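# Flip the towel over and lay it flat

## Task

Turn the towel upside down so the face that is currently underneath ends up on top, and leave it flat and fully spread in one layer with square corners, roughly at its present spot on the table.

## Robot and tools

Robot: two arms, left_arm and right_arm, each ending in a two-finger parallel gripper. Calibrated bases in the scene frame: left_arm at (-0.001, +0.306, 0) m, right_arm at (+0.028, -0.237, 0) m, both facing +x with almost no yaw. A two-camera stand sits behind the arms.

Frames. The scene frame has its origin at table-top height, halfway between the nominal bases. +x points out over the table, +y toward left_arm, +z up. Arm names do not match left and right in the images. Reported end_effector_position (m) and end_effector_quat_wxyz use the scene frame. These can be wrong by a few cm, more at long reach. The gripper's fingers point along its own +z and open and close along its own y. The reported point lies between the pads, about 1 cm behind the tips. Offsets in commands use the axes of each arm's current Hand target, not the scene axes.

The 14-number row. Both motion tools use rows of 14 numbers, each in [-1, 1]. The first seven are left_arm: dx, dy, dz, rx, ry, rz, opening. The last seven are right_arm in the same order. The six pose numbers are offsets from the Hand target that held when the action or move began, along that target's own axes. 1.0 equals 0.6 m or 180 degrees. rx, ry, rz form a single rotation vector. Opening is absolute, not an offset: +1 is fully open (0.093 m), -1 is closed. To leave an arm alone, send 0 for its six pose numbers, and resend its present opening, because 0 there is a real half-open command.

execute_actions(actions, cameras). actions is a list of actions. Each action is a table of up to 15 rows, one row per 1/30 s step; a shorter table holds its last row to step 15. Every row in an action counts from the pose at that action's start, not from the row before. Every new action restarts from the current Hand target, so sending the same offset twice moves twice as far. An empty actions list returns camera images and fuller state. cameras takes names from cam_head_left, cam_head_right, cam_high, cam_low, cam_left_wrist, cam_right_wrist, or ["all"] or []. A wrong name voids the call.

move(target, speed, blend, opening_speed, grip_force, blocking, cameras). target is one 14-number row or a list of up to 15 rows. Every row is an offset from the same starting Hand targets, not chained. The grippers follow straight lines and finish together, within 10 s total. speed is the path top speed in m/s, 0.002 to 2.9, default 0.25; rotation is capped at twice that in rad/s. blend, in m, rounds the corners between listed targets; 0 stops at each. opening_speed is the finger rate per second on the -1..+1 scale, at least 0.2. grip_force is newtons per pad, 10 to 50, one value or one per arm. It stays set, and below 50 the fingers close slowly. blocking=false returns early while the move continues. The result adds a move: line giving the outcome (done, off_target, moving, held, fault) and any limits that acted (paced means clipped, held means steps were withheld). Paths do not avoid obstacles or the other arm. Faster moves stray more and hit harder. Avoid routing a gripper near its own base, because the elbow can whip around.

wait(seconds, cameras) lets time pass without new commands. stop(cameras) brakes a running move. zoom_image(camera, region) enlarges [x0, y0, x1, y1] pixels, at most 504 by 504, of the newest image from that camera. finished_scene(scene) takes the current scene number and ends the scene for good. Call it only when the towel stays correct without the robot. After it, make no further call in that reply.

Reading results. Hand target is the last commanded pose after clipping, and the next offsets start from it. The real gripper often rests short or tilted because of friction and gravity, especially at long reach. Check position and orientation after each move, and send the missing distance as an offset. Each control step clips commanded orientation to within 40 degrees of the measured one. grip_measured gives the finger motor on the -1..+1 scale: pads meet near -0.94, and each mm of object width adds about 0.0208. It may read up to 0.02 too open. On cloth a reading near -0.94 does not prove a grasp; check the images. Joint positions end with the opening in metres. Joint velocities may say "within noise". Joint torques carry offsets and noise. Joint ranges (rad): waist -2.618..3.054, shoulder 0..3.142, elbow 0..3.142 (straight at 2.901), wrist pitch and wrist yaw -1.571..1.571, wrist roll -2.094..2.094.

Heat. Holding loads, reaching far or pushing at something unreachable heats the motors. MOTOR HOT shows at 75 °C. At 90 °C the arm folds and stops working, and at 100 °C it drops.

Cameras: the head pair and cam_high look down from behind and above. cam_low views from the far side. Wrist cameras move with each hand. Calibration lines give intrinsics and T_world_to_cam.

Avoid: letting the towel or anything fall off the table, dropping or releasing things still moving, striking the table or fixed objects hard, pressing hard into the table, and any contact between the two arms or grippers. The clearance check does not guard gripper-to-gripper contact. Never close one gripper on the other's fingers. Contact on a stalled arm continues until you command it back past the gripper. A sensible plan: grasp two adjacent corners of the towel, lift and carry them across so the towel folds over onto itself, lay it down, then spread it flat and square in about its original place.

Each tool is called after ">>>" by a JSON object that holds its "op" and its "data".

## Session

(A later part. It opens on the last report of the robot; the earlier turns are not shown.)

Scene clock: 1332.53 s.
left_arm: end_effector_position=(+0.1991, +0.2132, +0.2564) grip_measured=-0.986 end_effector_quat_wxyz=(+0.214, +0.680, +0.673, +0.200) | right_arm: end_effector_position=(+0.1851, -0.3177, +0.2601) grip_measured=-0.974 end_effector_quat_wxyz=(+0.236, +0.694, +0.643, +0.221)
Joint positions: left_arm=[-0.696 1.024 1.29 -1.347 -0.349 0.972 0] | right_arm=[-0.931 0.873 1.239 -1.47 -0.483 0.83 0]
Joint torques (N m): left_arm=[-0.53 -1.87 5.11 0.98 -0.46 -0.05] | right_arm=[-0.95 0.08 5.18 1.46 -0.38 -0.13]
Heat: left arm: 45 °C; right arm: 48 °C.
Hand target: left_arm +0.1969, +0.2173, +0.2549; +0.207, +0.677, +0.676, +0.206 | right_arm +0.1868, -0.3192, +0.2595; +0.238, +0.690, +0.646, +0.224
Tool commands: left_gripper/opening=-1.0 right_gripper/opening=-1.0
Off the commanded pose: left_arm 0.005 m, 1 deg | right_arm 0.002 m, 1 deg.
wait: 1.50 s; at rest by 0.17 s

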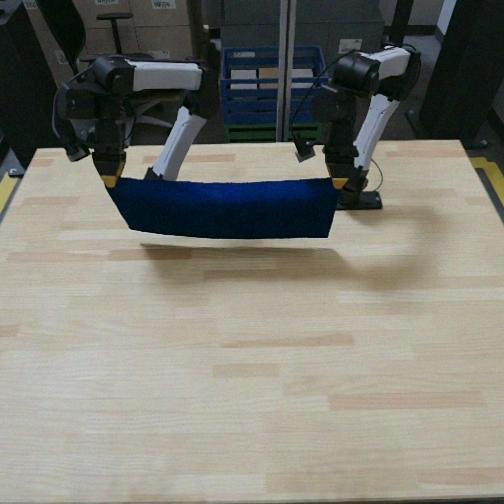

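>>> {"op": "move", "data": {"target": [0,-0.0186,0.0276,0,0,0,-1,0,-0.0308,0.0394,0,0,0,-1], "speed": 0.07}}

>>> {"op": "wait", "data": {"seconds": 3, "cameras": ["cam_high"]}}

>>> {"op": "zoom_image", "data": {"camera": "cam_high", "region": [80, 165, 360, 285]}}

Scene clock: 1343.00 s.
left_arm: end_effector_position=(+0.1943, +0.2172, +0.2320) grip_measured=-0.986 end_effector_quat_wxyz=(+0.196, +0.685, +0.673, +0.198) | right_arm: end_effector_position=(+0.1822, -0.3136, +0.2271) grip_measured=-0.974 end_effector_quat_wxyz=(+0.217, +0.700, +0.642, +0.223)
Joint positions: left_arm=[-0.696 0.994 1.188 -1.312 -0.35 0.971 0] | right_arm=[-0.931 0.824 1.093 -1.414 -0.483 0.829 0]
Joint torques (N m): left_arm=[-0.51 -2.19 5.35 1.22 -0.43 -0.04] | right_arm=[-0.94 -0.83 4.96 1.73 -0.38 -0.12]
Heat: left arm: 45 °C; right arm: 47 °C.
Hand target: left_arm +0.1968, +0.2174, +0.2349; +0.206, +0.677, +0.676, +0.206 | right_arm +0.1869, -0.3192, +0.2295; +0.238, +0.690, +0.646, +0.224
Off the commanded pose: left_arm 0.004 m, 2 deg | right_arm 0.008 m, 3 deg.
move: off_target (right_arm)

Scene clock: 1346.00 s.
left_arm: end_effector_position=(+0.1945, +0.2171, +0.2320) grip_measured=-0.986 end_effector_quat_wxyz=(+0.196, +0.685, +0.673, +0.198) | right_arm: end_effector_position=(+0.1823, -0.3137, +0.2272) grip_measured=-0.974 end_effector_quat_wxyz=(+0.218, +0.700, +0.642, +0.223)
Joint positions: left_arm=[-0.696 0.994 1.188 -1.311 -0.35 0.971 0] | right_arm=[-0.931 0.824 1.093 -1.413 -0.483 0.829 0]
Joint torques (N m): left_arm=[-0.49 -2.18 5.24 1.22 -0.45 -0.07] | right_arm=[-0.95 -0.84 4.97 1.72 -0.37 -0.11]
Heat: left arm: 44 °C; right arm: 47 °C.
Hand target: left_arm +0.1968, +0.2173, +0.2350; +0.207, +0.677, +0.676, +0.206 | right_arm +0.1870, -0.3192, +0.2295; +0.239, +0.690, +0.646, +0.224
Tool commands: left_gripper/opening=-1.0 right_gripper/opening=-1.0
Off the commanded pose: left_arm 0.004 m, 2 deg | right_arm 0.008 m, 3 deg.
wait: 3.00 s; at rest by 0.17 s

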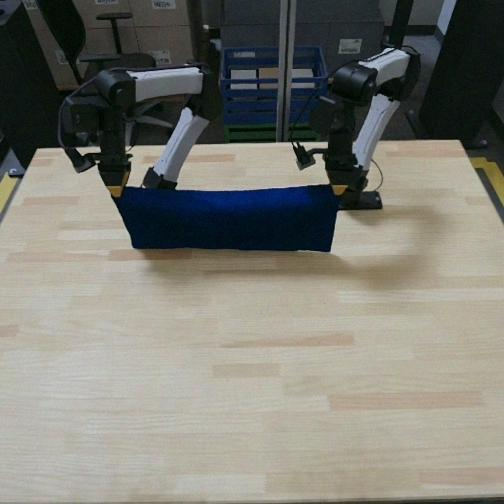

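Scaled by 1.800 from the camera's image (finer frame: 720x720).

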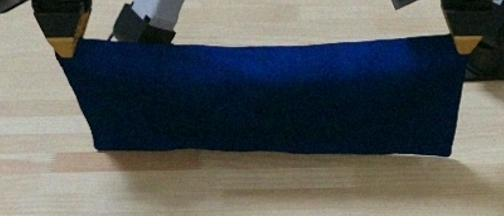

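>>> {"op": "zoom_image", "data": {"camera": "cam_high", "region": [120, 230, 345, 270]}}

Scaled by 2.240 from the camera's image (finer frame: 720x720).

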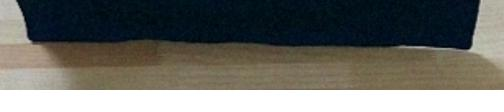

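>>> {"op": "move", "data": {"target": [0,0.0168,-0.0249,0,0,0,-1,0,0.0205,-0.0263,0,0,0,-1], "speed": 0.07}}

>>> {"op": "wait", "data": {"seconds": 3, "cameras": ["cam_high"]}}

>>> {"op": "zoom_image", "data": {"camera": "cam_high", "region": [80, 165, 360, 285]}}

Scene clock: 1348.83 s.
left_arm: end_effector_position=(+0.1962, +0.2156, +0.2467) grip_measured=-0.986 end_effector_quat_wxyz=(+0.205, +0.682, +0.673, +0.199) | right_arm: end_effector_position=(+0.1833, -0.3151, +0.2363) grip_measured=-0.974 end_effector_quat_wxyz=(+0.217, +0.700, +0.642, +0.223)
Joint positions: left_arm=[-0.696 1.011 1.251 -1.339 -0.35 0.971 0] | right_arm=[-0.931 0.849 1.14 -1.437 -0.483 0.829 0]
Joint torques (N m): left_arm=[-0.5 -0.96 7.36 0.95 -0.44 -0.04] | right_arm=[-0.94 0.21 9.13 1.35 -0.38 -0.11]
Heat: left arm: 44 °C; right arm: 47 °C.
Hand target: left_arm +0.1968, +0.2174, +0.2530; +0.206, +0.677, +0.676, +0.206 | right_arm +0.1869, -0.3192, +0.2495; +0.239, +0.690, +0.646, +0.224
Off the commanded pose: left_arm 0.007 m, 1 deg | right_arm 0.014 m, 3 deg.
move: off_target (right_arm)

Scene clock: 1351.83 s.
left_arm: end_effector_position=(+0.1962, +0.2157, +0.2467) grip_measured=-0.986 end_effector_quat_wxyz=(+0.205, +0.682, +0.673, +0.199) | right_arm: end_effector_position=(+0.1832, -0.3150, +0.2362) grip_measured=-0.974 end_effector_quat_wxyz=(+0.217, +0.700, +0.642, +0.223)
Joint positions: left_arm=[-0.696 1.011 1.251 -1.34 -0.35 0.971 0] | right_arm=[-0.931 0.849 1.14 -1.438 -0.483 0.829 0]
Joint torques (N m): left_arm=[-0.47 -1.07 7.36 0.95 -0.42 -0.03] | right_arm=[-0.94 0.24 9.1 1.34 -0.38 -0.11]
Heat: left arm: 45 °C; right arm: 47 °C.
Hand target: left_arm +0.1968, +0.2173, +0.2530; +0.206, +0.677, +0.676, +0.206 | right_arm +0.1868, -0.3192, +0.2495; +0.238, +0.690, +0.646, +0.224
Tool commands: left_gripper/opening=-1.0 right_gripper/opening=-1.0
Off the commanded pose: left_arm 0.007 m, 1 deg | right_arm 0.014 m, 3 deg.
wait: 3.00 s; at rest by 0.17 s

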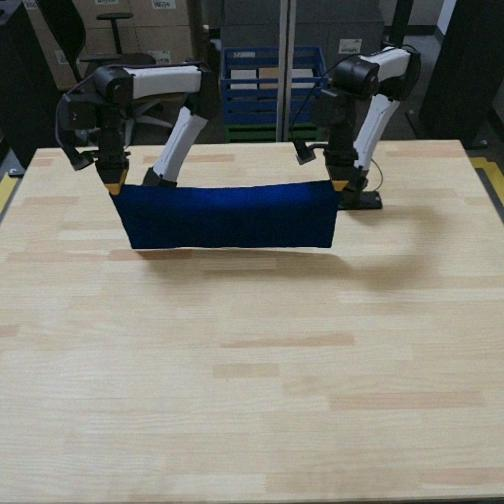

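Scaled by 1.800 from the camera's image (finer frame: 720x720).

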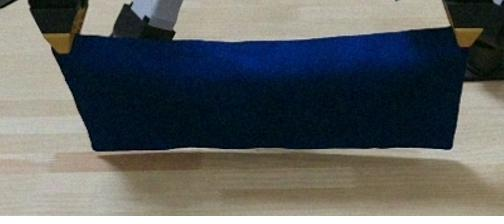

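>>> {"op": "move", "data": {"target": [0,0,0,0,0,0,-1,0,0.0123,-0.0158,0,0,0,-1], "speed": 0.07}}

>>> {"op": "wait", "data": {"seconds": 3, "cameras": ["cam_high"]}}

>>> {"op": "zoom_image", "data": {"camera": "cam_high", "region": [80, 165, 360, 285]}}

>>> {"op": "move", "data": {"target": [[0,0.0731,0.1357,0.0333,0,0,-1,0,0.0542,0.1640,0.0444,0,0,-1],[0.0017,0.1238,0.2263,0.0556,0,0,-1,-0.0017,0.0988,0.2539,0.0667,0,0,-1],[0.0017,0.1532,0.3064,0.0722,0,0,-1,-0.0033,0.1211,0.3347,0.0889,0,0,-1],[0.0033,0.1674,0.3763,0.0889,0,0,-1,-0.005,0.1328,0.4074,0.1056,0,0,-1],[0.0033,0.1702,0.4385,0.1,0,0,-1,-0.005,0.1325,0.4684,0.1222,0,0,-1],[0.005,0.1654,0.4855,0.1111,0,0,-1,-0.0067,0.1211,0.5208,0.1278,0,0,-1],[0.005,0.1418,0.5370,0.1111,0,0,-1,-0.0067,0.1083,0.5468,0.1278,0,0,-1],[0.005,0.1648,0.5607,0.1111,0,0,-1,-0.0067,0.1317,0.5763,0.1278,0,0,-1]], "speed": [0.4, 0.35, 0.3, 0.27, 0.22, 0.18, 0.1, 0.08], "blend": [0.015, 0.012, 0.015, 0.015, 0.012, 0.008, 0.004, 0], "cameras": ["cam_high", "cam_head_left"]}}

>>> {"op": "zoom_image", "data": {"camera": "cam_high", "region": [80, 240, 360, 380]}}

>>> {"op": "zoom_image", "data": {"camera": "cam_head_left", "region": [150, 140, 370, 240]}}

Scene clock: 1355.30 s.
left_arm: end_effector_position=(+0.1962, +0.2157, +0.2467) grip_measured=-0.986 end_effector_quat_wxyz=(+0.205, +0.682, +0.673, +0.199) | right_arm: end_effector_position=(+0.1834, -0.3151, +0.2487) grip_measured=-0.974 end_effector_quat_wxyz=(+0.217, +0.700, +0.642, +0.223)
Joint positions: left_arm=[-0.696 1.011 1.251 -1.34 -0.35 0.971 0] | right_arm=[-0.931 0.874 1.203 -1.474 -0.484 0.829 0]
Joint torques (N m): left_arm=[-0.5 -1.1 7.39 0.95 -0.44 -0.07] | right_arm=[-0.95 0.14 8.95 1.33 -0.37 -0.11]
Motor temperatures (°C): left_arm=[28 40 45 32 24 26 27] | right_arm=[27 37 47 35 24 25 28]
Heat: left arm: 45 °C; right arm: 47 °C.
Hand target: left_arm +0.1969, +0.2173, +0.2530; +0.207, +0.677, +0.676, +0.206 | right_arm +0.1868, -0.3191, +0.2615; +0.239, +0.690, +0.646, +0.224
Off the commanded pose: left_arm 0.007 m, 1 deg | right_arm 0.014 m, 3 deg.
move: off_target (right_arm)

Scene clock: 1358.30 s.
left_arm: end_effector_position=(+0.1962, +0.2157, +0.2467) grip_measured=-0.986 end_effector_quat_wxyz=(+0.205, +0.682, +0.673, +0.199) | right_arm: end_effector_position=(+0.1834, -0.3151, +0.2487) grip_measured=-0.974 end_effector_quat_wxyz=(+0.217, +0.700, +0.642, +0.223)
Joint positions: left_arm=[-0.696 1.011 1.251 -1.34 -0.35 0.971 0] | right_arm=[-0.931 0.874 1.203 -1.475 -0.484 0.829 0]
Joint torques (N m): left_arm=[-0.47 -1.02 7.36 0.95 -0.45 -0.06] | right_arm=[-0.96 0.16 8.98 1.34 -0.37 -0.11]
Heat: left arm: 45 °C; right arm: 48 °C.
Hand target: left_arm +0.1969, +0.2173, +0.2530; +0.207, +0.677, +0.676, +0.206 | right_arm +0.1868, -0.3191, +0.2615; +0.239, +0.690, +0.646, +0.224
Tool commands: left_gripper/opening=-1.0 right_gripper/opening=-1.0
Off the commanded pose: left_arm 0.007 m, 1 deg | right_arm 0.014 m, 3 deg.
wait: 3.00 s; at rest by 0.17 s

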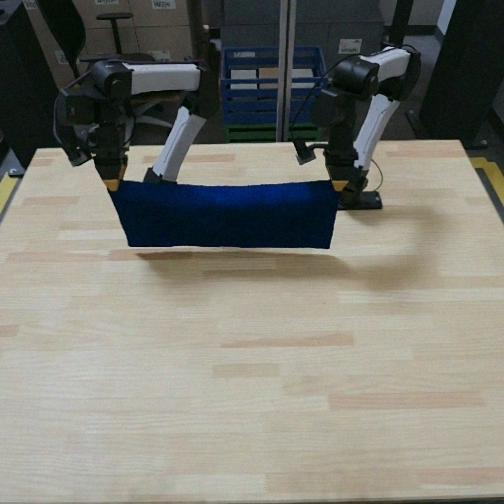

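Scaled by 1.800 from the camera's image (finer frame: 720x720).

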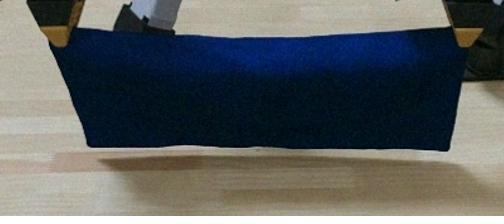

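Scene clock: 1360.63 s.
left_arm: end_effector_position=(+0.4590, +0.2151, +0.0302) grip_measured=-0.986 end_effector_quat_wxyz=(+0.084, +0.703, +0.701, +0.081) | right_arm: end_effector_position=(+0.4458, -0.3322, +0.0333) grip_measured=-0.975 end_effector_quat_wxyz=(+0.069, +0.720, +0.684, +0.091)
Joint positions: left_arm=[-0.209 2.174 1.674 -0.842 -0.044 1.369 0] | right_arm=[-0.253 2.033 1.469 -0.793 -0.082 1.375 0]
Joint torques (N m): left_arm=[0.94 -9.14 7.45 0.73 -0.06 0.19] | right_arm=[-0.14 -8.59 9.33 1.09 0.33 0.18]
Heat: left arm: 45 °C; right arm: 48 °C.
Hand target: left_arm +0.4666, +0.2197, +0.0290; +0.086, +0.703, +0.701, +0.085 | right_arm +0.4619, -0.3410, +0.0387; +0.096, +0.723, +0.678, +0.090
Off the commanded pose: left_arm 0.009 m, 1 deg | right_arm 0.019 m, 3 deg.
move: off_target (right_arm)
Images, in order (width x height): cam_head_left 504x504, cam_high 504x504.

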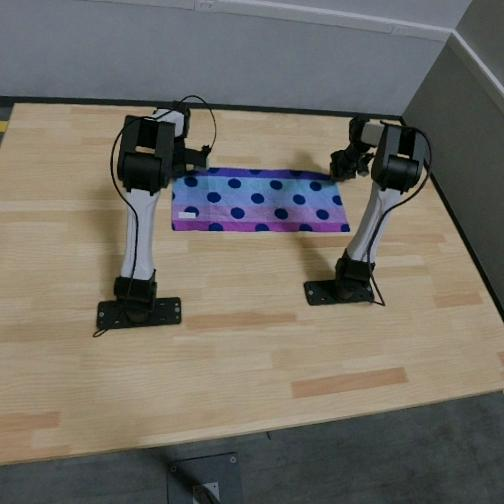

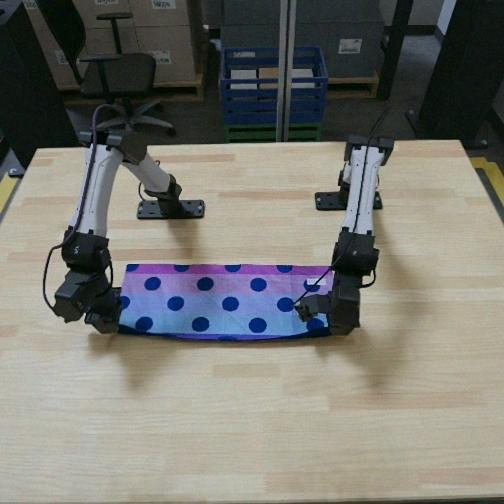

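Scaled by 1.800 from the camera's image (finer frame: 720x720).

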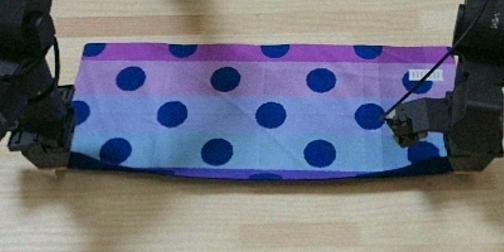

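Scaled by 2.291 from the camera's image (finer frame: 720x720).

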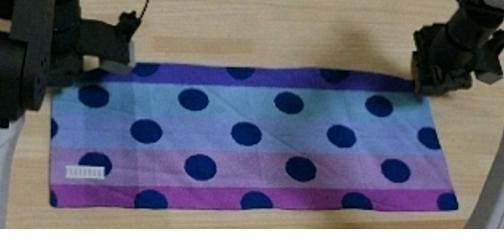

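>>> {"op": "move", "data": {"target": [[0,0.0012,-0.0049,0,0,0,0.0,0,0.0013,-0.0048,0,0,0,0.0],[0,0.0403,-0.1617,0,0,0,0.0,0,0.0434,-0.1609,0,0,0,0.0]], "speed": [0.1, 0.2], "opening_speed": 2.0, "cameras": ["cam_high", "cam_head_left"]}}

>>> {"op": "zoom_image", "data": {"camera": "cam_high", "region": [80, 240, 360, 380]}}

Scene clock: 1364.33 s.
left_arm: end_effector_position=(+0.4645, +0.2167, +0.1180) grip_measured=-0.002 end_effector_quat_wxyz=(+0.079, +0.702, +0.703, +0.079) | right_arm: end_effector_position=(+0.4559, -0.3374, +0.1151) grip_measured=-0.003 end_effector_quat_wxyz=(+0.069, +0.722, +0.684, +0.082)
Joint positions: left_arm=[-0.203 2.174 2.028 -1.204 -0.044 1.369 0.045] | right_arm=[-0.253 2.033 1.802 -1.135 -0.067 1.375 0.045]
Joint torques (N m): left_arm=[0.46 -11.6 7.65 0.5 -0.03 0.2] | right_arm=[-0.18 -12.9 9.55 0.67 0.19 0.18]
Heat: left arm: 45 °C; right arm: 48 °C.
Hand target: left_arm +0.4668, +0.2198, +0.1291; +0.086, +0.703, +0.701, +0.086 | right_arm +0.4618, -0.3411, +0.1386; +0.096, +0.723, +0.678, +0.090
Off the commanded pose: left_arm 0.012 m, 1 deg | right_arm 0.025 m, 3 deg.
move: off_target (left_arm, right_arm)
Images, in order (width x height): cam_head_left 504x504, cam_high 504x504.

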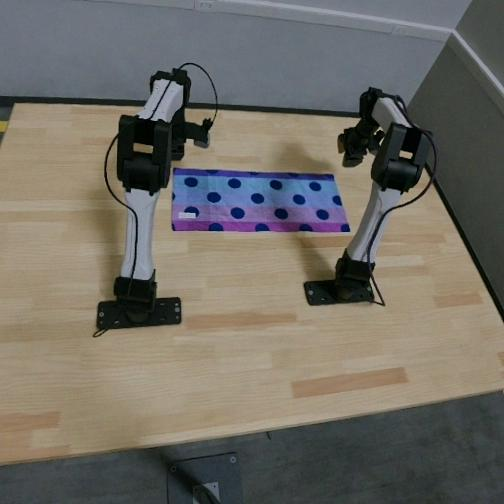

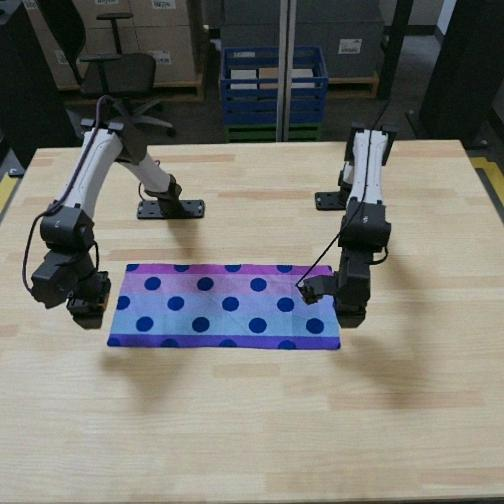

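Scaled by 1.800 from the camera's image (finer frame: 720x720).

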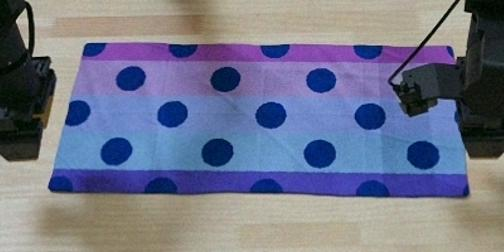

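>>> {"op": "move", "data": {"target": [[-0.0147,-0.4352,-0.0054,-0.1567,-0.0038,0.0072,0.1,0.0043,-0.4442,0.0064,-0.11,-0.0033,0.0071,0.1],[-0.0155,-0.4267,0.0790,-0.1567,-0.0038,0.0072,0.1,0.0040,-0.4472,0.0816,-0.11,-0.0033,0.0071,0.1],[-0.0180,-0.3263,0.1037,-0.1567,-0.0038,0.0072,-1,0.0011,-0.3396,0.1108,-0.11,-0.0033,0.0071,-1]], "speed": [0.45, 0.12, 0.15], "blend": [0.02, 0.005, 0], "opening_speed": 2.0, "cameras": ["cam_high", "cam_left_wrist", "cam_right_wrist"]}}

Scene clock: 1373.23 s.
left_arm: end_effector_position=(+0.2919, +0.2085, +0.0244) grip_measured=-0.983 end_effector_quat_wxyz=(+0.260, +0.666, +0.651, +0.254) | right_arm: end_effector_position=(+0.2829, -0.3275, +0.0253) grip_measured=-0.942 end_effector_quat_wxyz=(+0.217, +0.702, +0.646, +0.208)
Joint positions: left_arm=[-0.485 1.364 0.404 0.077 -0.308 1.218 0] | right_arm=[-0.486 1.208 0.405 -0.201 -0.239 1.234 0]
Joint torques (N m): left_arm=[0.62 -3.07 5.03 1.4 -0.02 0.11] | right_arm=[0.18 -2.35 4.68 1.83 0.09 0.11]
Heat: left arm: 45 °C; right arm: 48 °C.
Hand target: left_arm +0.2916, +0.2094, +0.0214; +0.258, +0.669, +0.651, +0.250 | right_arm +0.2829, -0.3287, +0.0211; +0.222, +0.704, +0.644, +0.203
Off the commanded pose: left_arm 0.003 m, 1 deg | right_arm 0.004 m, 1 deg.
move: done; target 3's new opening was sent with left_arm's hand 0.013 m and 3 deg from that target
cam_left_wrist: T_world_to_cam=[[-0.73668, 0.02589, -0.67575, 0.22776], [-0.24776, 0.91945, 0.30532, -0.08576], [0.62922, 0.39234, -0.67093, -0.16082]] pos_world=[0.24773, 0.13605, 0.07219]
cam_right_wrist: T_world_to_cam=[[-0.81213, 0.06489, -0.57986, 0.26705], [-0.18271, 0.91554, 0.35835, 0.38044], [0.55414, 0.39697, -0.73168, 0.07358]] pos_world=[0.24562, -0.39485, 0.07236]

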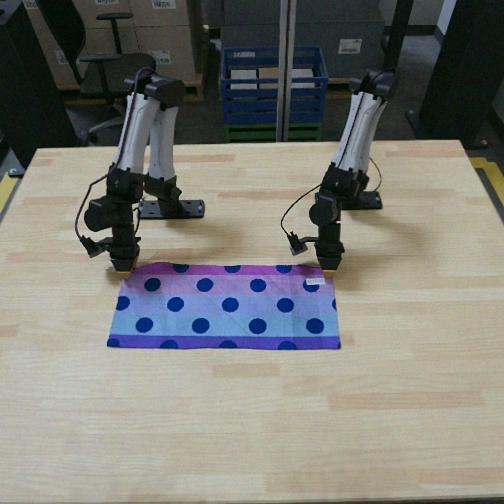

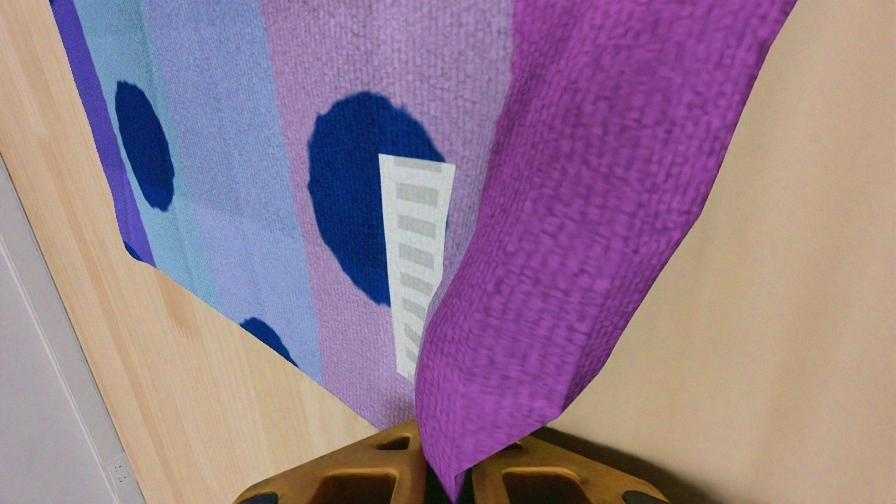

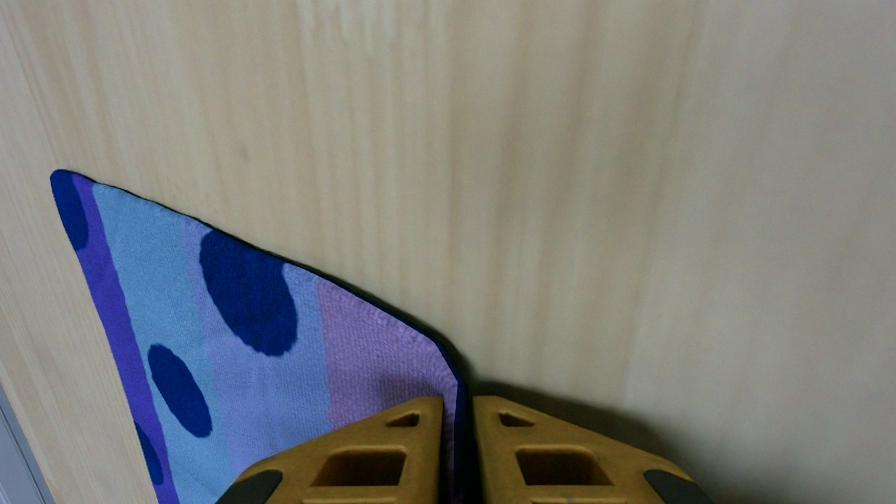

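>>> {"op": "move", "data": {"target": [[0.0083,0.2604,-0.2993,0.0444,0,0,-1,-0.0083,0.2194,-0.3482,-0.0167,0,0,-1],[0.0083,0.1509,-0.3856,0.0444,0,0,-1,-0.0083,0.0908,-0.4237,-0.0167,0,0,-1]], "speed": [0.3, 0.15], "blend": [0.02, 0]}}

>>> {"op": "wait", "data": {"seconds": 3, "cameras": ["cam_high"]}}

>>> {"op": "zoom_image", "data": {"camera": "cam_high", "region": [80, 165, 360, 285]}}

Scene clock: 1377.07 s.
left_arm: end_effector_position=(+0.2057, +0.2132, +0.2552) grip_measured=-0.983 end_effector_quat_wxyz=(+0.217, +0.688, +0.663, +0.199) | right_arm: end_effector_position=(+0.1791, -0.3226, +0.2548) grip_measured=-0.945 end_effector_quat_wxyz=(+0.230, +0.706, +0.634, +0.217)
Joint positions: left_arm=[-0.656 1.026 1.28 -1.312 -0.321 1.034 0] | right_arm=[-0.99 0.879 1.228 -1.489 -0.493 0.794 0]
Joint torques (N m): left_arm=[-0.4 -1.99 5.22 1.01 -0.38 -0.03] | right_arm=[-0.92 0.16 6.98 1.33 -0.43 -0.13]
Heat: left arm: 45 °C; right arm: 48 °C.
Hand target: left_arm +0.2038, +0.2168, +0.2539; +0.211, +0.685, +0.667, +0.205 | right_arm +0.1817, -0.3247, +0.2607; +0.240, +0.698, +0.638, +0.220
Off the commanded pose: left_arm 0.004 m, 1 deg | right_arm 0.007 m, 2 deg.
move: done

Scene clock: 1380.07 s.
left_arm: end_effector_position=(+0.2057, +0.2132, +0.2552) grip_measured=-0.983 end_effector_quat_wxyz=(+0.217, +0.688, +0.663, +0.199) | right_arm: end_effector_position=(+0.1792, -0.3224, +0.2548) grip_measured=-0.945 end_effector_quat_wxyz=(+0.230, +0.705, +0.634, +0.217)
Joint positions: left_arm=[-0.656 1.026 1.28 -1.312 -0.322 1.034 0] | right_arm=[-0.99 0.879 1.228 -1.49 -0.494 0.793 0]
Joint torques (N m): left_arm=[-0.5 -1.81 5.2 1.02 -0.41 -0.08] | right_arm=[-0.92 0.2 7.01 1.33 -0.41 -0.12]
Heat: left arm: 45 °C; right arm: 47 °C.
Hand target: left_arm +0.2038, +0.2168, +0.2539; +0.211, +0.685, +0.667, +0.205 | right_arm +0.1817, -0.3247, +0.2607; +0.240, +0.698, +0.638, +0.220
Tool commands: left_gripper/opening=-1.0 right_gripper/opening=-1.0
Off the commanded pose: left_arm 0.004 m, 1 deg | right_arm 0.007 m, 2 deg.
wait: 3.00 s; at rest by 0.17 s

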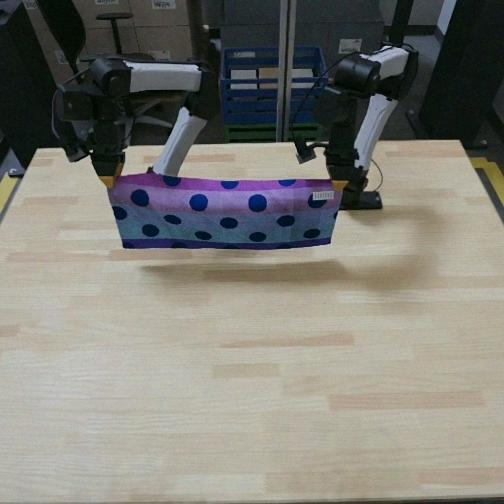

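Scaled by 1.800 from the camera's image (finer frame: 720x720).

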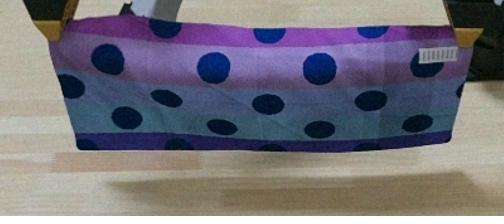

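>>> {"op": "move", "data": {"target": [0,-0.0205,0.0304,0,0,0,-1,0,-0.0400,0.0512,0,0,0,-1], "speed": 0.07}}

>>> {"op": "wait", "data": {"seconds": 2.5, "cameras": ["cam_high"]}}

>>> {"op": "zoom_image", "data": {"camera": "cam_high", "region": [80, 165, 360, 285]}}

Scene clock: 1388.23 s.
left_arm: end_effector_position=(+0.2013, +0.2168, +0.2285) grip_measured=-0.983 end_effector_quat_wxyz=(+0.199, +0.693, +0.664, +0.196) | right_arm: end_effector_position=(+0.1772, -0.3193, +0.2193) grip_measured=-0.945 end_effector_quat_wxyz=(+0.219, +0.708, +0.635, +0.218)
Joint positions: left_arm=[-0.656 0.996 1.169 -1.269 -0.322 1.033 0] | right_arm=[-0.99 0.815 1.061 -1.408 -0.494 0.791 0]
Joint torques (N m): left_arm=[-0.5 -2.3 5.45 1.3 -0.41 -0.06] | right_arm=[-0.98 -0.8 5.03 1.66 -0.41 -0.11]
Heat: left arm: 44 °C; right arm: 47 °C.
Hand target: left_arm +0.2039, +0.2168, +0.2319; +0.210, +0.685, +0.667, +0.205 | right_arm +0.1817, -0.3247, +0.2216; +0.240, +0.698, +0.638, +0.220
Off the commanded pose: left_arm 0.004 m, 2 deg | right_arm 0.007 m, 3 deg.
move: off_target (right_arm)

Scene clock: 1390.73 s.
left_arm: end_effector_position=(+0.2013, +0.2167, +0.2286) grip_measured=-0.983 end_effector_quat_wxyz=(+0.199, +0.693, +0.664, +0.196) | right_arm: end_effector_position=(+0.1772, -0.3193, +0.2194) grip_measured=-0.945 end_effector_quat_wxyz=(+0.220, +0.708, +0.635, +0.218)
Joint positions: left_arm=[-0.656 0.996 1.169 -1.268 -0.322 1.033 0] | right_arm=[-0.99 0.815 1.061 -1.408 -0.494 0.791 0]
Joint torques (N m): left_arm=[-0.36 -2.3 5.5 1.24 -0.41 -0.07] | right_arm=[-0.99 -0.81 5.03 1.67 -0.42 -0.11]
Heat: left arm: 44 °C; right arm: 46 °C.
Hand target: left_arm +0.2039, +0.2168, +0.2319; +0.210, +0.685, +0.667, +0.205 | right_arm +0.1817, -0.3247, +0.2216; +0.240, +0.698, +0.638, +0.220
Tool commands: left_gripper/opening=-1.0 right_gripper/opening=-1.0
Off the commanded pose: left_arm 0.004 m, 2 deg | right_arm 0.007 m, 3 deg.
wait: 2.50 s; at rest by 0.17 s

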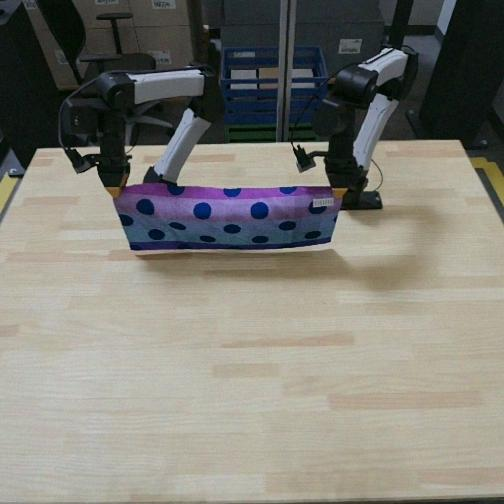

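Scaled by 1.800 from the camera's image (finer frame: 720x720).

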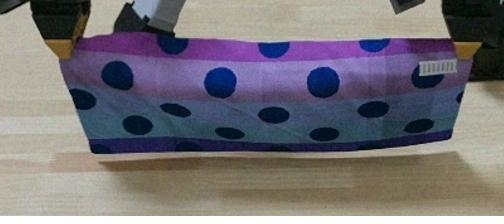

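>>> {"op": "move", "data": {"target": [[0,0.0746,0.1335,0.0333,0,0,-1,0,0.0725,0.1406,0.0444,0,0,-1],[0.0017,0.1211,0.2202,0.0556,0,0,-1,-0.0017,0.1123,0.2267,0.0667,0,0,-1],[0.0017,0.1457,0.2972,0.0722,0,0,-1,-0.0033,0.1270,0.3017,0.0889,0,0,-1],[0.0033,0.1572,0.3652,0.0889,0,0,-1,-0.005,0.1370,0.3698,0.1056,0,0,-1],[0.0033,0.1529,0.4165,0.1,0,0,-1,-0.005,0.1355,0.4183,0.1222,0,0,-1],[0.005,0.1428,0.4560,0.1111,0,0,-1,-0.0067,0.1266,0.4515,0.1278,0,0,-1],[0.005,0.1289,0.4858,0.1111,0,0,-1,-0.0067,0.1202,0.4720,0.1278,0,0,-1],[0.005,0.1444,0.5045,0.1111,0,0,-1,-0.0067,0.1569,0.5117,0.1278,0,0,-1]], "speed": [0.4, 0.35, 0.3, 0.27, 0.22, 0.18, 0.1, 0.08], "blend": [0.015, 0.012, 0.015, 0.015, 0.012, 0.008, 0.004, 0], "cameras": ["cam_high", "cam_head_left"]}}

>>> {"op": "zoom_image", "data": {"camera": "cam_high", "region": [80, 240, 360, 380]}}

>>> {"op": "zoom_image", "data": {"camera": "cam_head_left", "region": [150, 140, 370, 240]}}

Scene clock: 1395.73 s.
left_arm: end_effector_position=(+0.4365, +0.2103, +0.0303) grip_measured=-0.983 end_effector_quat_wxyz=(+0.082, +0.712, +0.693, +0.081) | right_arm: end_effector_position=(+0.4284, -0.3434, +0.0322) grip_measured=-0.946 end_effector_quat_wxyz=(+0.071, +0.729, +0.675, +0.090)
Joint positions: left_arm=[-0.231 2.096 1.552 -0.8 -0.048 1.371 0] | right_arm=[-0.29 1.983 1.391 -0.766 -0.083 1.362 0]
Joint torques (N m): left_arm=[0.84 -8.69 7.21 0.78 0.01 0.19] | right_arm=[-0.14 -8.21 9.24 1.05 0.32 0.19]
Heat: left arm: 44 °C; right arm: 46 °C.
Hand target: left_arm +0.4454, +0.2131, +0.0298; +0.088, +0.711, +0.692, +0.086 | right_arm +0.4434, -0.3521, +0.0376; +0.096, +0.732, +0.669, +0.088
Off the commanded pose: left_arm 0.009 m, 1 deg | right_arm 0.018 m, 3 deg.
move: off_target (right_arm)
Images, in order (width x height): cam_head_left 504x504, cam_high 504x504.

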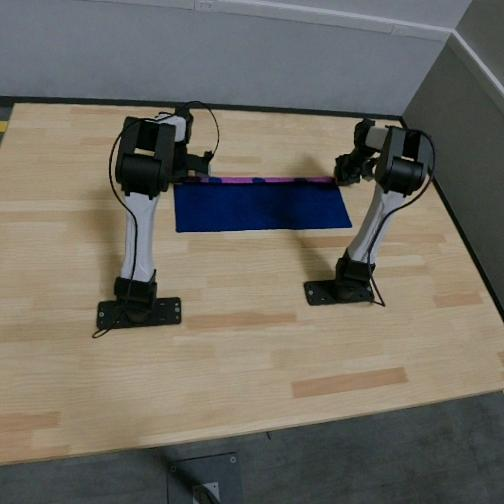

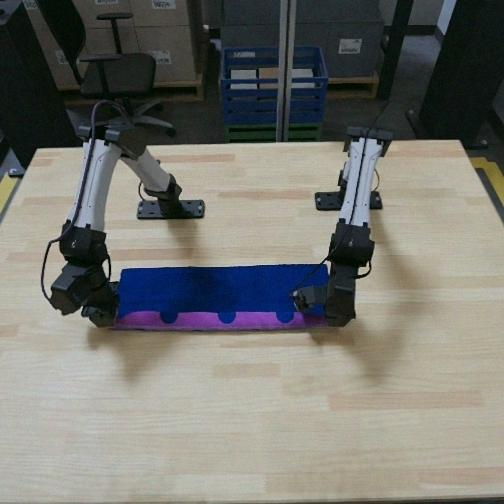

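Scaled by 1.800 from the camera's image (finer frame: 720x720).

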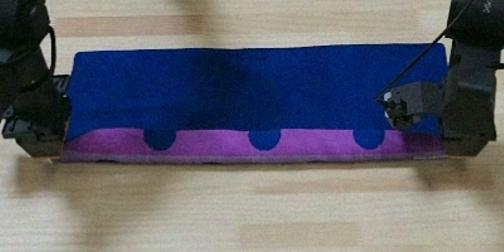

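Scaled by 2.291 from the camera's image (finer frame: 720x720).

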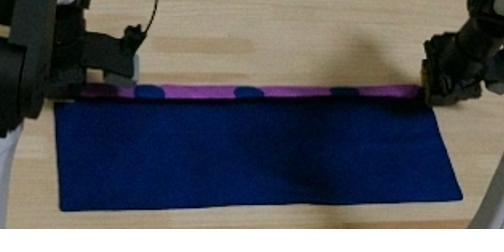

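>>> {"op": "move", "data": {"target": [[0,0.0226,0.0056,0,0,0,-1,0,0,0,0,0,0,-1],[0,0.0238,0.0007,0,0,0,0.0,0,0.0013,-0.0048,0,0,0,0.0],[0,0.0629,-0.1561,0,0,0,0.0,0,0.0434,-0.1609,0,0,0,0.0]], "speed": [0.08, 0.1, 0.2], "opening_speed": 2.0, "cameras": ["cam_high", "cam_head_left"]}}

>>> {"op": "zoom_image", "data": {"camera": "cam_high", "region": [80, 240, 360, 380]}}

>>> {"op": "zoom_image", "data": {"camera": "cam_head_left", "region": [150, 140, 370, 240]}}

Scene clock: 1401.03 s.
left_arm: end_effector_position=(+0.4567, +0.2099, +0.1177) grip_measured=-0.002 end_effector_quat_wxyz=(+0.080, +0.711, +0.694, +0.079) | right_arm: end_effector_position=(+0.4376, -0.3486, +0.1154) grip_measured=-0.003 end_effector_quat_wxyz=(+0.069, +0.730, +0.675, +0.081)
Joint positions: left_arm=[-0.221 2.143 1.976 -1.183 -0.045 1.377 0.045] | right_arm=[-0.29 1.972 1.716 -1.112 -0.07 1.363 0.045]
Joint torques (N m): left_arm=[0.53 -11.52 7.73 0.5 -0.01 0.2] | right_arm=[-0.1 -12.26 9.55 0.67 0.18 0.19]
Heat: left arm: 44 °C; right arm: 47 °C.
Hand target: left_arm +0.4592, +0.2128, +0.1299; +0.088, +0.711, +0.692, +0.086 | right_arm +0.4437, -0.3522, +0.1377; +0.096, +0.732, +0.669, +0.088
Off the commanded pose: left_arm 0.013 m, 1 deg | right_arm 0.023 m, 3 deg.
move: off_target (left_arm, right_arm); target 2's new opening was sent with right_arm's hand 0.016 m and 3 deg from that target
Images, in order (width x height): cam_head_left 504x504, cam_high 504x504.

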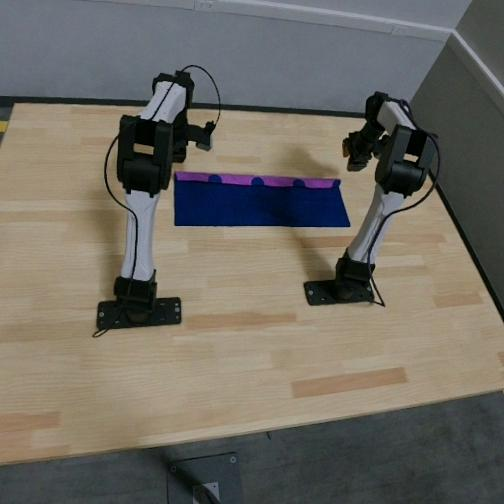

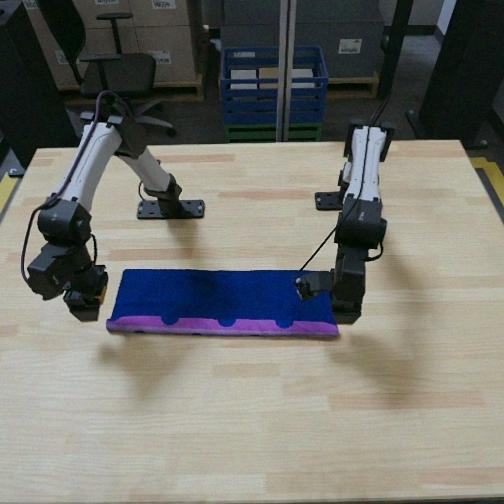

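Scaled by 1.800 from the camera's image (finer frame: 720x720).

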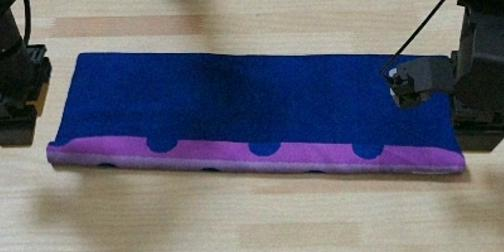

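Scaled by 2.291 from the camera's image (finer frame: 720x720).

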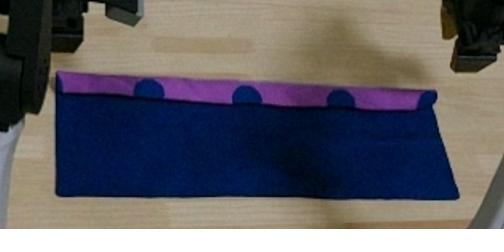

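>>> {"op": "wait", "data": {"seconds": 1.5, "cameras": ["cam_high"]}}

>>> {"op": "zoom_image", "data": {"camera": "cam_high", "region": [80, 240, 360, 380]}}

>>> {"op": "zoom_image", "data": {"camera": "cam_low", "region": [100, 150, 400, 400]}}

Scene clock: 1406.13 s.
left_arm: end_effector_position=(+0.4566, +0.2099, +0.1177) grip_measured=-0.002 end_effector_quat_wxyz=(+0.080, +0.711, +0.694, +0.079) | right_arm: end_effector_position=(+0.4375, -0.3485, +0.1154) grip_measured=-0.003 end_effector_quat_wxyz=(+0.069, +0.730, +0.675, +0.081)
Joint positions: left_arm=[-0.221 2.143 1.976 -1.184 -0.045 1.377 0.045] | right_arm=[-0.29 1.972 1.716 -1.112 -0.07 1.363 0.045]
Joint torques (N m): left_arm=[0.49 -11.58 7.56 0.53 0 0.2] | right_arm=[-0.12 -12.25 9.55 0.68 0.18 0.19]
Heat: left arm: 44 °C; right arm: 47 °C.
Hand target: left_arm +0.4591, +0.2128, +0.1299; +0.088, +0.711, +0.692, +0.086 | right_arm +0.4437, -0.3522, +0.1377; +0.096, +0.732, +0.669, +0.088
Tool commands: left_gripper/opening=+0.0 right_gripper/opening=+0.0
Off the commanded pose: left_arm 0.013 m, 1 deg | right_arm 0.023 m, 3 deg.
wait: 1.50 s; at rest from the start

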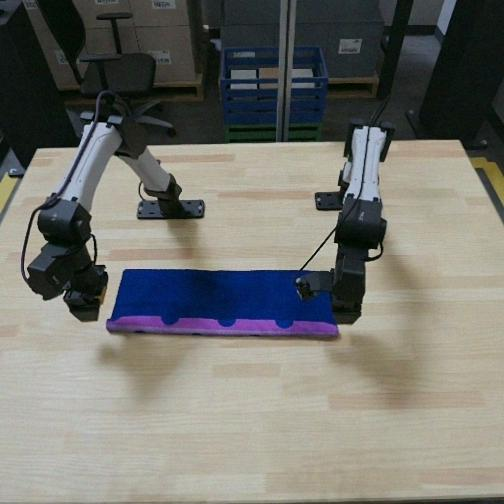

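Scaled by 1.800 from the camera's image (finer frame: 720x720).

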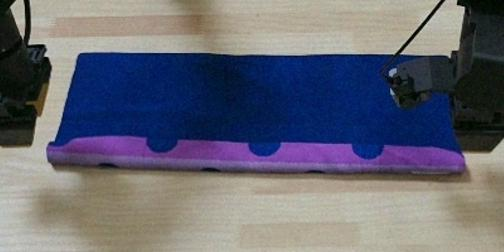

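This scene's latest camera images include none from cam_low. They are from: cam_high. cam_low's image comes with the result of a call that names it in "cameras".

>>> {"op": "move", "data": {"target": [[-0.0217,-0.3960,0.0016,-0.1536,0.0010,-0.0018,0.1,0.0091,-0.3833,0.0240,-0.1122,0.0010,-0.0022,0.1],[-0.0213,-0.3885,0.0861,-0.1536,0.0010,-0.0018,0.1,0.0091,-0.3858,0.0993,-0.1122,0.0010,-0.0022,0.1],[-0.0207,-0.2884,0.1118,-0.1536,0.0010,-0.0018,-1,0.0101,-0.2780,0.1277,-0.1122,0.0010,-0.0022,-1]], "speed": [0.45, 0.12, 0.15], "blend": [0.02, 0.005, 0], "opening_speed": 2.0, "cameras": ["cam_high", "cam_left_wrist", "cam_right_wrist"]}}

Scene clock: 1434.23 s.
left_arm: end_effector_position=(+0.3066, +0.2042, +0.0247) grip_measured=-0.986 end_effector_quat_wxyz=(+0.255, +0.665, +0.655, +0.253) | right_arm: end_effector_position=(+0.3026, -0.3323, +0.0237) grip_measured=-0.938 end_effector_quat_wxyz=(+0.217, +0.699, +0.649, +0.209)
Joint positions: left_arm=[-0.473 1.434 0.465 0.078 -0.303 1.22 0] | right_arm=[-0.464 1.313 0.461 -0.148 -0.231 1.247 0]
Joint torques (N m): left_arm=[0.58 -3.59 5.24 1.39 0 0.12] | right_arm=[0.17 -2.96 4.85 1.85 0.08 0.13]
Motor temperatures (°C): left_arm=[28 45 45 31 23 26 27] | right_arm=[27 46 47 34 24 25 28]
Heat: left arm: 45 °C; right arm: 47 °C.
Hand target: left_arm +0.3075, +0.2044, +0.0228; +0.255, +0.667, +0.654, +0.249 | right_arm +0.3034, -0.3335, +0.0204; +0.222, +0.701, +0.646, +0.205
Off the commanded pose: left_arm 0.002 m, 0 deg | right_arm 0.004 m, 1 deg.
move: done; target 3's new opening was sent with left_arm's hand 0.012 m and 3 deg from that target
cam_left_wrist: T_world_to_cam=[[-0.74258, 0.02157, -0.66941, 0.24146], [-0.25191, 0.9171, 0.309, -0.07655], [0.62058, 0.39808, -0.67558, -0.16666]] pos_world=[0.26344, 0.13134, 0.0727]
cam_right_wrist: T_world_to_cam=[[-0.81222, 0.05809, -0.58045, 0.28012], [-0.19013, 0.91434, 0.35754, 0.39081], [0.5515, 0.40076, -0.7316, 0.06547]] pos_world=[0.26572, -0.39984, 0.07077]

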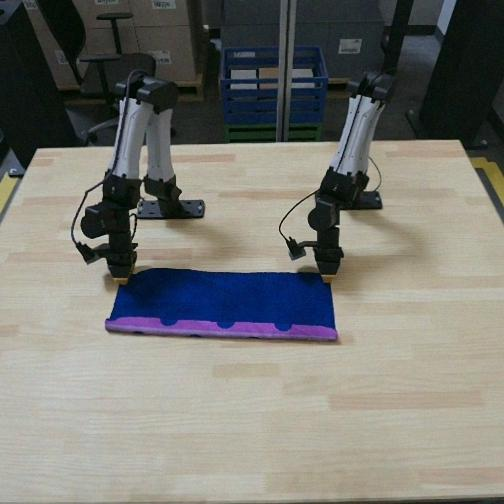

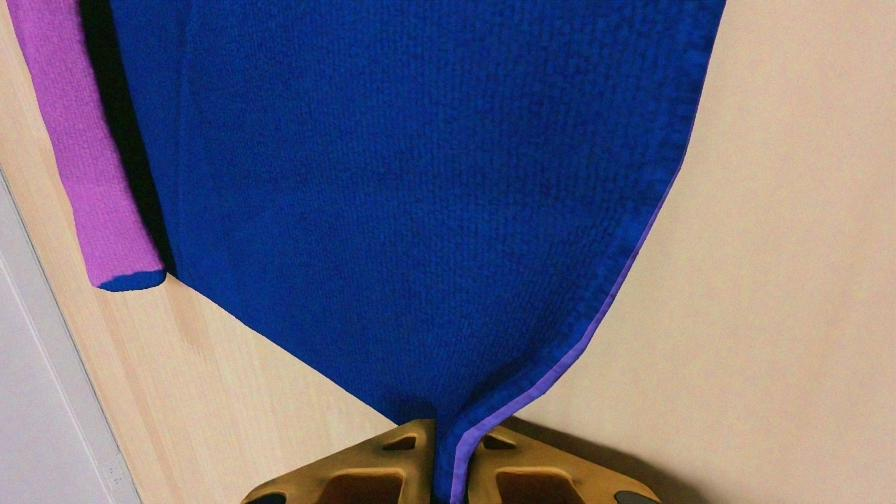

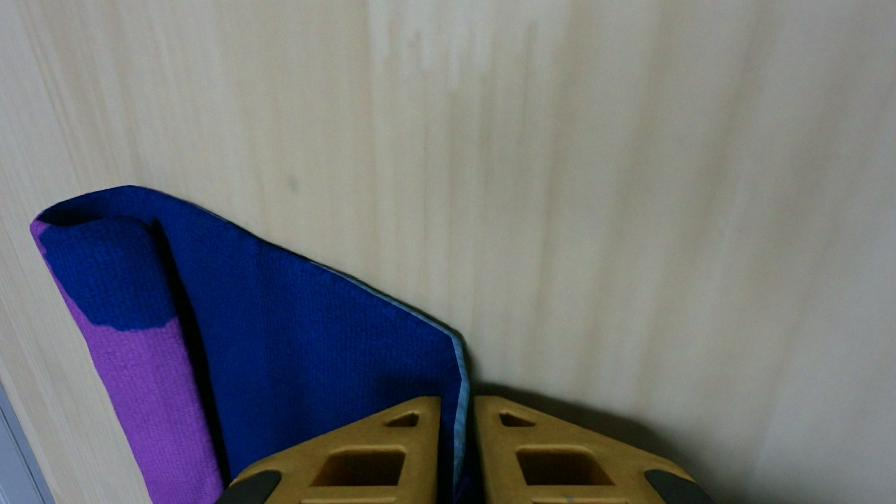

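>>> {"op": "move", "data": {"target": [[0.0083,0.2604,-0.2993,0.0444,0,0,-1,-0.0083,0.2194,-0.3482,-0.0167,0,0,-1],[0.0083,0.1360,-0.3990,0.0444,0,0,-1,-0.0083,0.0744,-0.4352,-0.0167,0,0,-1]], "speed": [0.3, 0.15], "blend": [0.02, 0]}}

>>> {"op": "wait", "data": {"seconds": 3, "cameras": ["cam_high"]}}

>>> {"op": "zoom_image", "data": {"camera": "cam_high", "region": [80, 165, 360, 285]}}

Scene clock: 1437.93 s.
left_arm: end_effector_position=(+0.2110, +0.2076, +0.2567) grip_measured=-0.986 end_effector_quat_wxyz=(+0.214, +0.687, +0.666, +0.197) | right_arm: end_effector_position=(+0.1875, -0.3276, +0.2609) grip_measured=-0.941 end_effector_quat_wxyz=(+0.241, +0.699, +0.637, +0.218)
Joint positions: left_arm=[-0.663 1.062 1.305 -1.311 -0.324 1.02 0] | right_arm=[-0.958 0.896 1.245 -1.452 -0.486 0.821 0]
Joint torques (N m): left_arm=[-0.4 -2.19 5.19 1 -0.45 -0.06] | right_arm=[-0.95 0.24 5.2 1.41 -0.39 -0.12]
Heat: left arm: 45 °C; right arm: 47 °C.
Hand target: left_arm +0.2088, +0.2115, +0.2555; +0.208, +0.684, +0.669, +0.203 | right_arm +0.1894, -0.3292, +0.2597; +0.241, +0.695, +0.640, +0.222
Off the commanded pose: left_arm 0.005 m, 1 deg | right_arm 0.003 m, 1 deg.
move: done

Scene clock: 1440.93 s.
left_arm: end_effector_position=(+0.2111, +0.2077, +0.2568) grip_measured=-0.986 end_effector_quat_wxyz=(+0.214, +0.687, +0.666, +0.197) | right_arm: end_effector_position=(+0.1875, -0.3275, +0.2609) grip_measured=-0.941 end_effector_quat_wxyz=(+0.241, +0.699, +0.637, +0.218)
Joint positions: left_arm=[-0.663 1.062 1.305 -1.311 -0.324 1.02 0] | right_arm=[-0.958 0.896 1.245 -1.452 -0.487 0.82 0]
Joint torques (N m): left_arm=[-0.46 -2.14 5.31 0.99 -0.4 -0.07] | right_arm=[-0.95 0.2 5.18 1.41 -0.4 -0.12]
Heat: left arm: 45 °C; right arm: 47 °C.
Hand target: left_arm +0.2089, +0.2115, +0.2555; +0.208, +0.684, +0.669, +0.203 | right_arm +0.1894, -0.3292, +0.2597; +0.241, +0.695, +0.640, +0.222
Tool commands: left_gripper/opening=-1.0 right_gripper/opening=-1.0
Off the commanded pose: left_arm 0.005 m, 1 deg | right_arm 0.003 m, 1 deg.
wait: 3.00 s; at rest by 0.17 s

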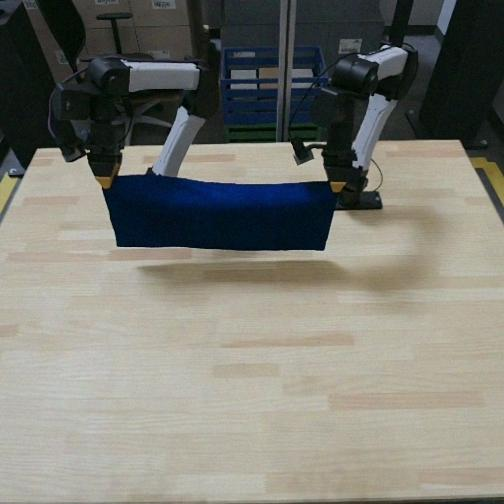

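Scaled by 1.800 from the camera's image (finer frame: 720x720).

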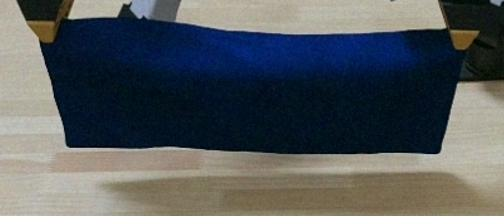

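>>> {"op": "move", "data": {"target": [0,-0.0140,0.0207,0,0,0,-1,0,-0.0339,0.0433,0,0,0,-1], "speed": 0.07}}

>>> {"op": "wait", "data": {"seconds": 3, "cameras": ["cam_high"]}}

>>> {"op": "zoom_image", "data": {"camera": "cam_high", "region": [80, 165, 360, 285]}}

Scene clock: 1443.57 s.
left_arm: end_effector_position=(+0.2065, +0.2114, +0.2370) grip_measured=-0.986 end_effector_quat_wxyz=(+0.196, +0.692, +0.667, +0.195) | right_arm: end_effector_position=(+0.1850, -0.3239, +0.2242) grip_measured=-0.941 end_effector_quat_wxyz=(+0.220, +0.706, +0.637, +0.221)
Joint positions: left_arm=[-0.663 1.042 1.228 -1.292 -0.325 1.019 0] | right_arm=[-0.958 0.849 1.086 -1.385 -0.487 0.819 0]
Joint torques (N m): left_arm=[-0.51 -2.62 5.33 1.23 -0.42 -0.06] | right_arm=[-0.92 -1.14 5.07 1.69 -0.39 -0.11]
Heat: left arm: 44 °C; right arm: 46 °C.
Hand target: left_arm +0.2088, +0.2115, +0.2405; +0.208, +0.684, +0.669, +0.203 | right_arm +0.1895, -0.3292, +0.2267; +0.241, +0.695, +0.640, +0.222
Off the commanded pose: left_arm 0.004 m, 2 deg | right_arm 0.007 m, 3 deg.
move: off_target (right_arm)

Scene clock: 1446.57 s.
left_arm: end_effector_position=(+0.2065, +0.2113, +0.2370) grip_measured=-0.986 end_effector_quat_wxyz=(+0.196, +0.691, +0.667, +0.195) | right_arm: end_effector_position=(+0.1851, -0.3240, +0.2243) grip_measured=-0.941 end_effector_quat_wxyz=(+0.220, +0.705, +0.637, +0.221)
Joint positions: left_arm=[-0.663 1.042 1.228 -1.291 -0.325 1.019 0] | right_arm=[-0.958 0.849 1.086 -1.385 -0.487 0.819 0]
Joint torques (N m): left_arm=[-0.51 -2.61 5.37 1.22 -0.45 -0.04] | right_arm=[-0.9 -1.13 5.08 1.69 -0.39 -0.11]
Heat: left arm: 44 °C; right arm: 46 °C.
Hand target: left_arm +0.2088, +0.2115, +0.2405; +0.208, +0.684, +0.669, +0.203 | right_arm +0.1895, -0.3292, +0.2267; +0.241, +0.695, +0.640, +0.222
Tool commands: left_gripper/opening=-1.0 right_gripper/opening=-1.0
Off the commanded pose: left_arm 0.004 m, 2 deg | right_arm 0.007 m, 3 deg.
wait: 3.00 s; at rest by 0.17 s

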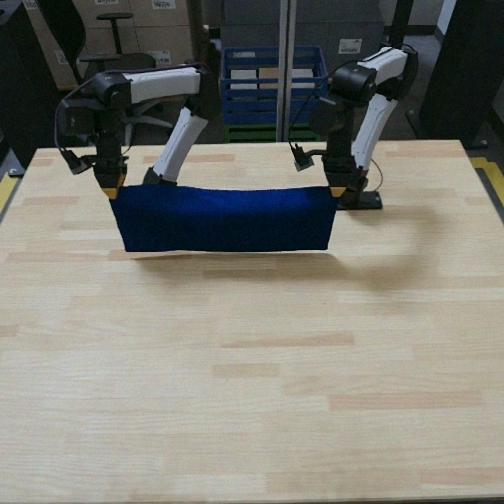

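Scaled by 1.800 from the camera's image (finer frame: 720x720).

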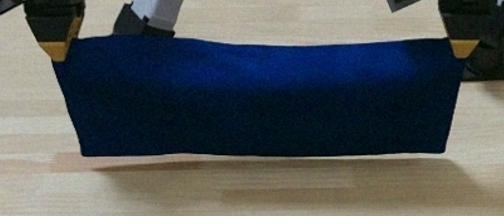

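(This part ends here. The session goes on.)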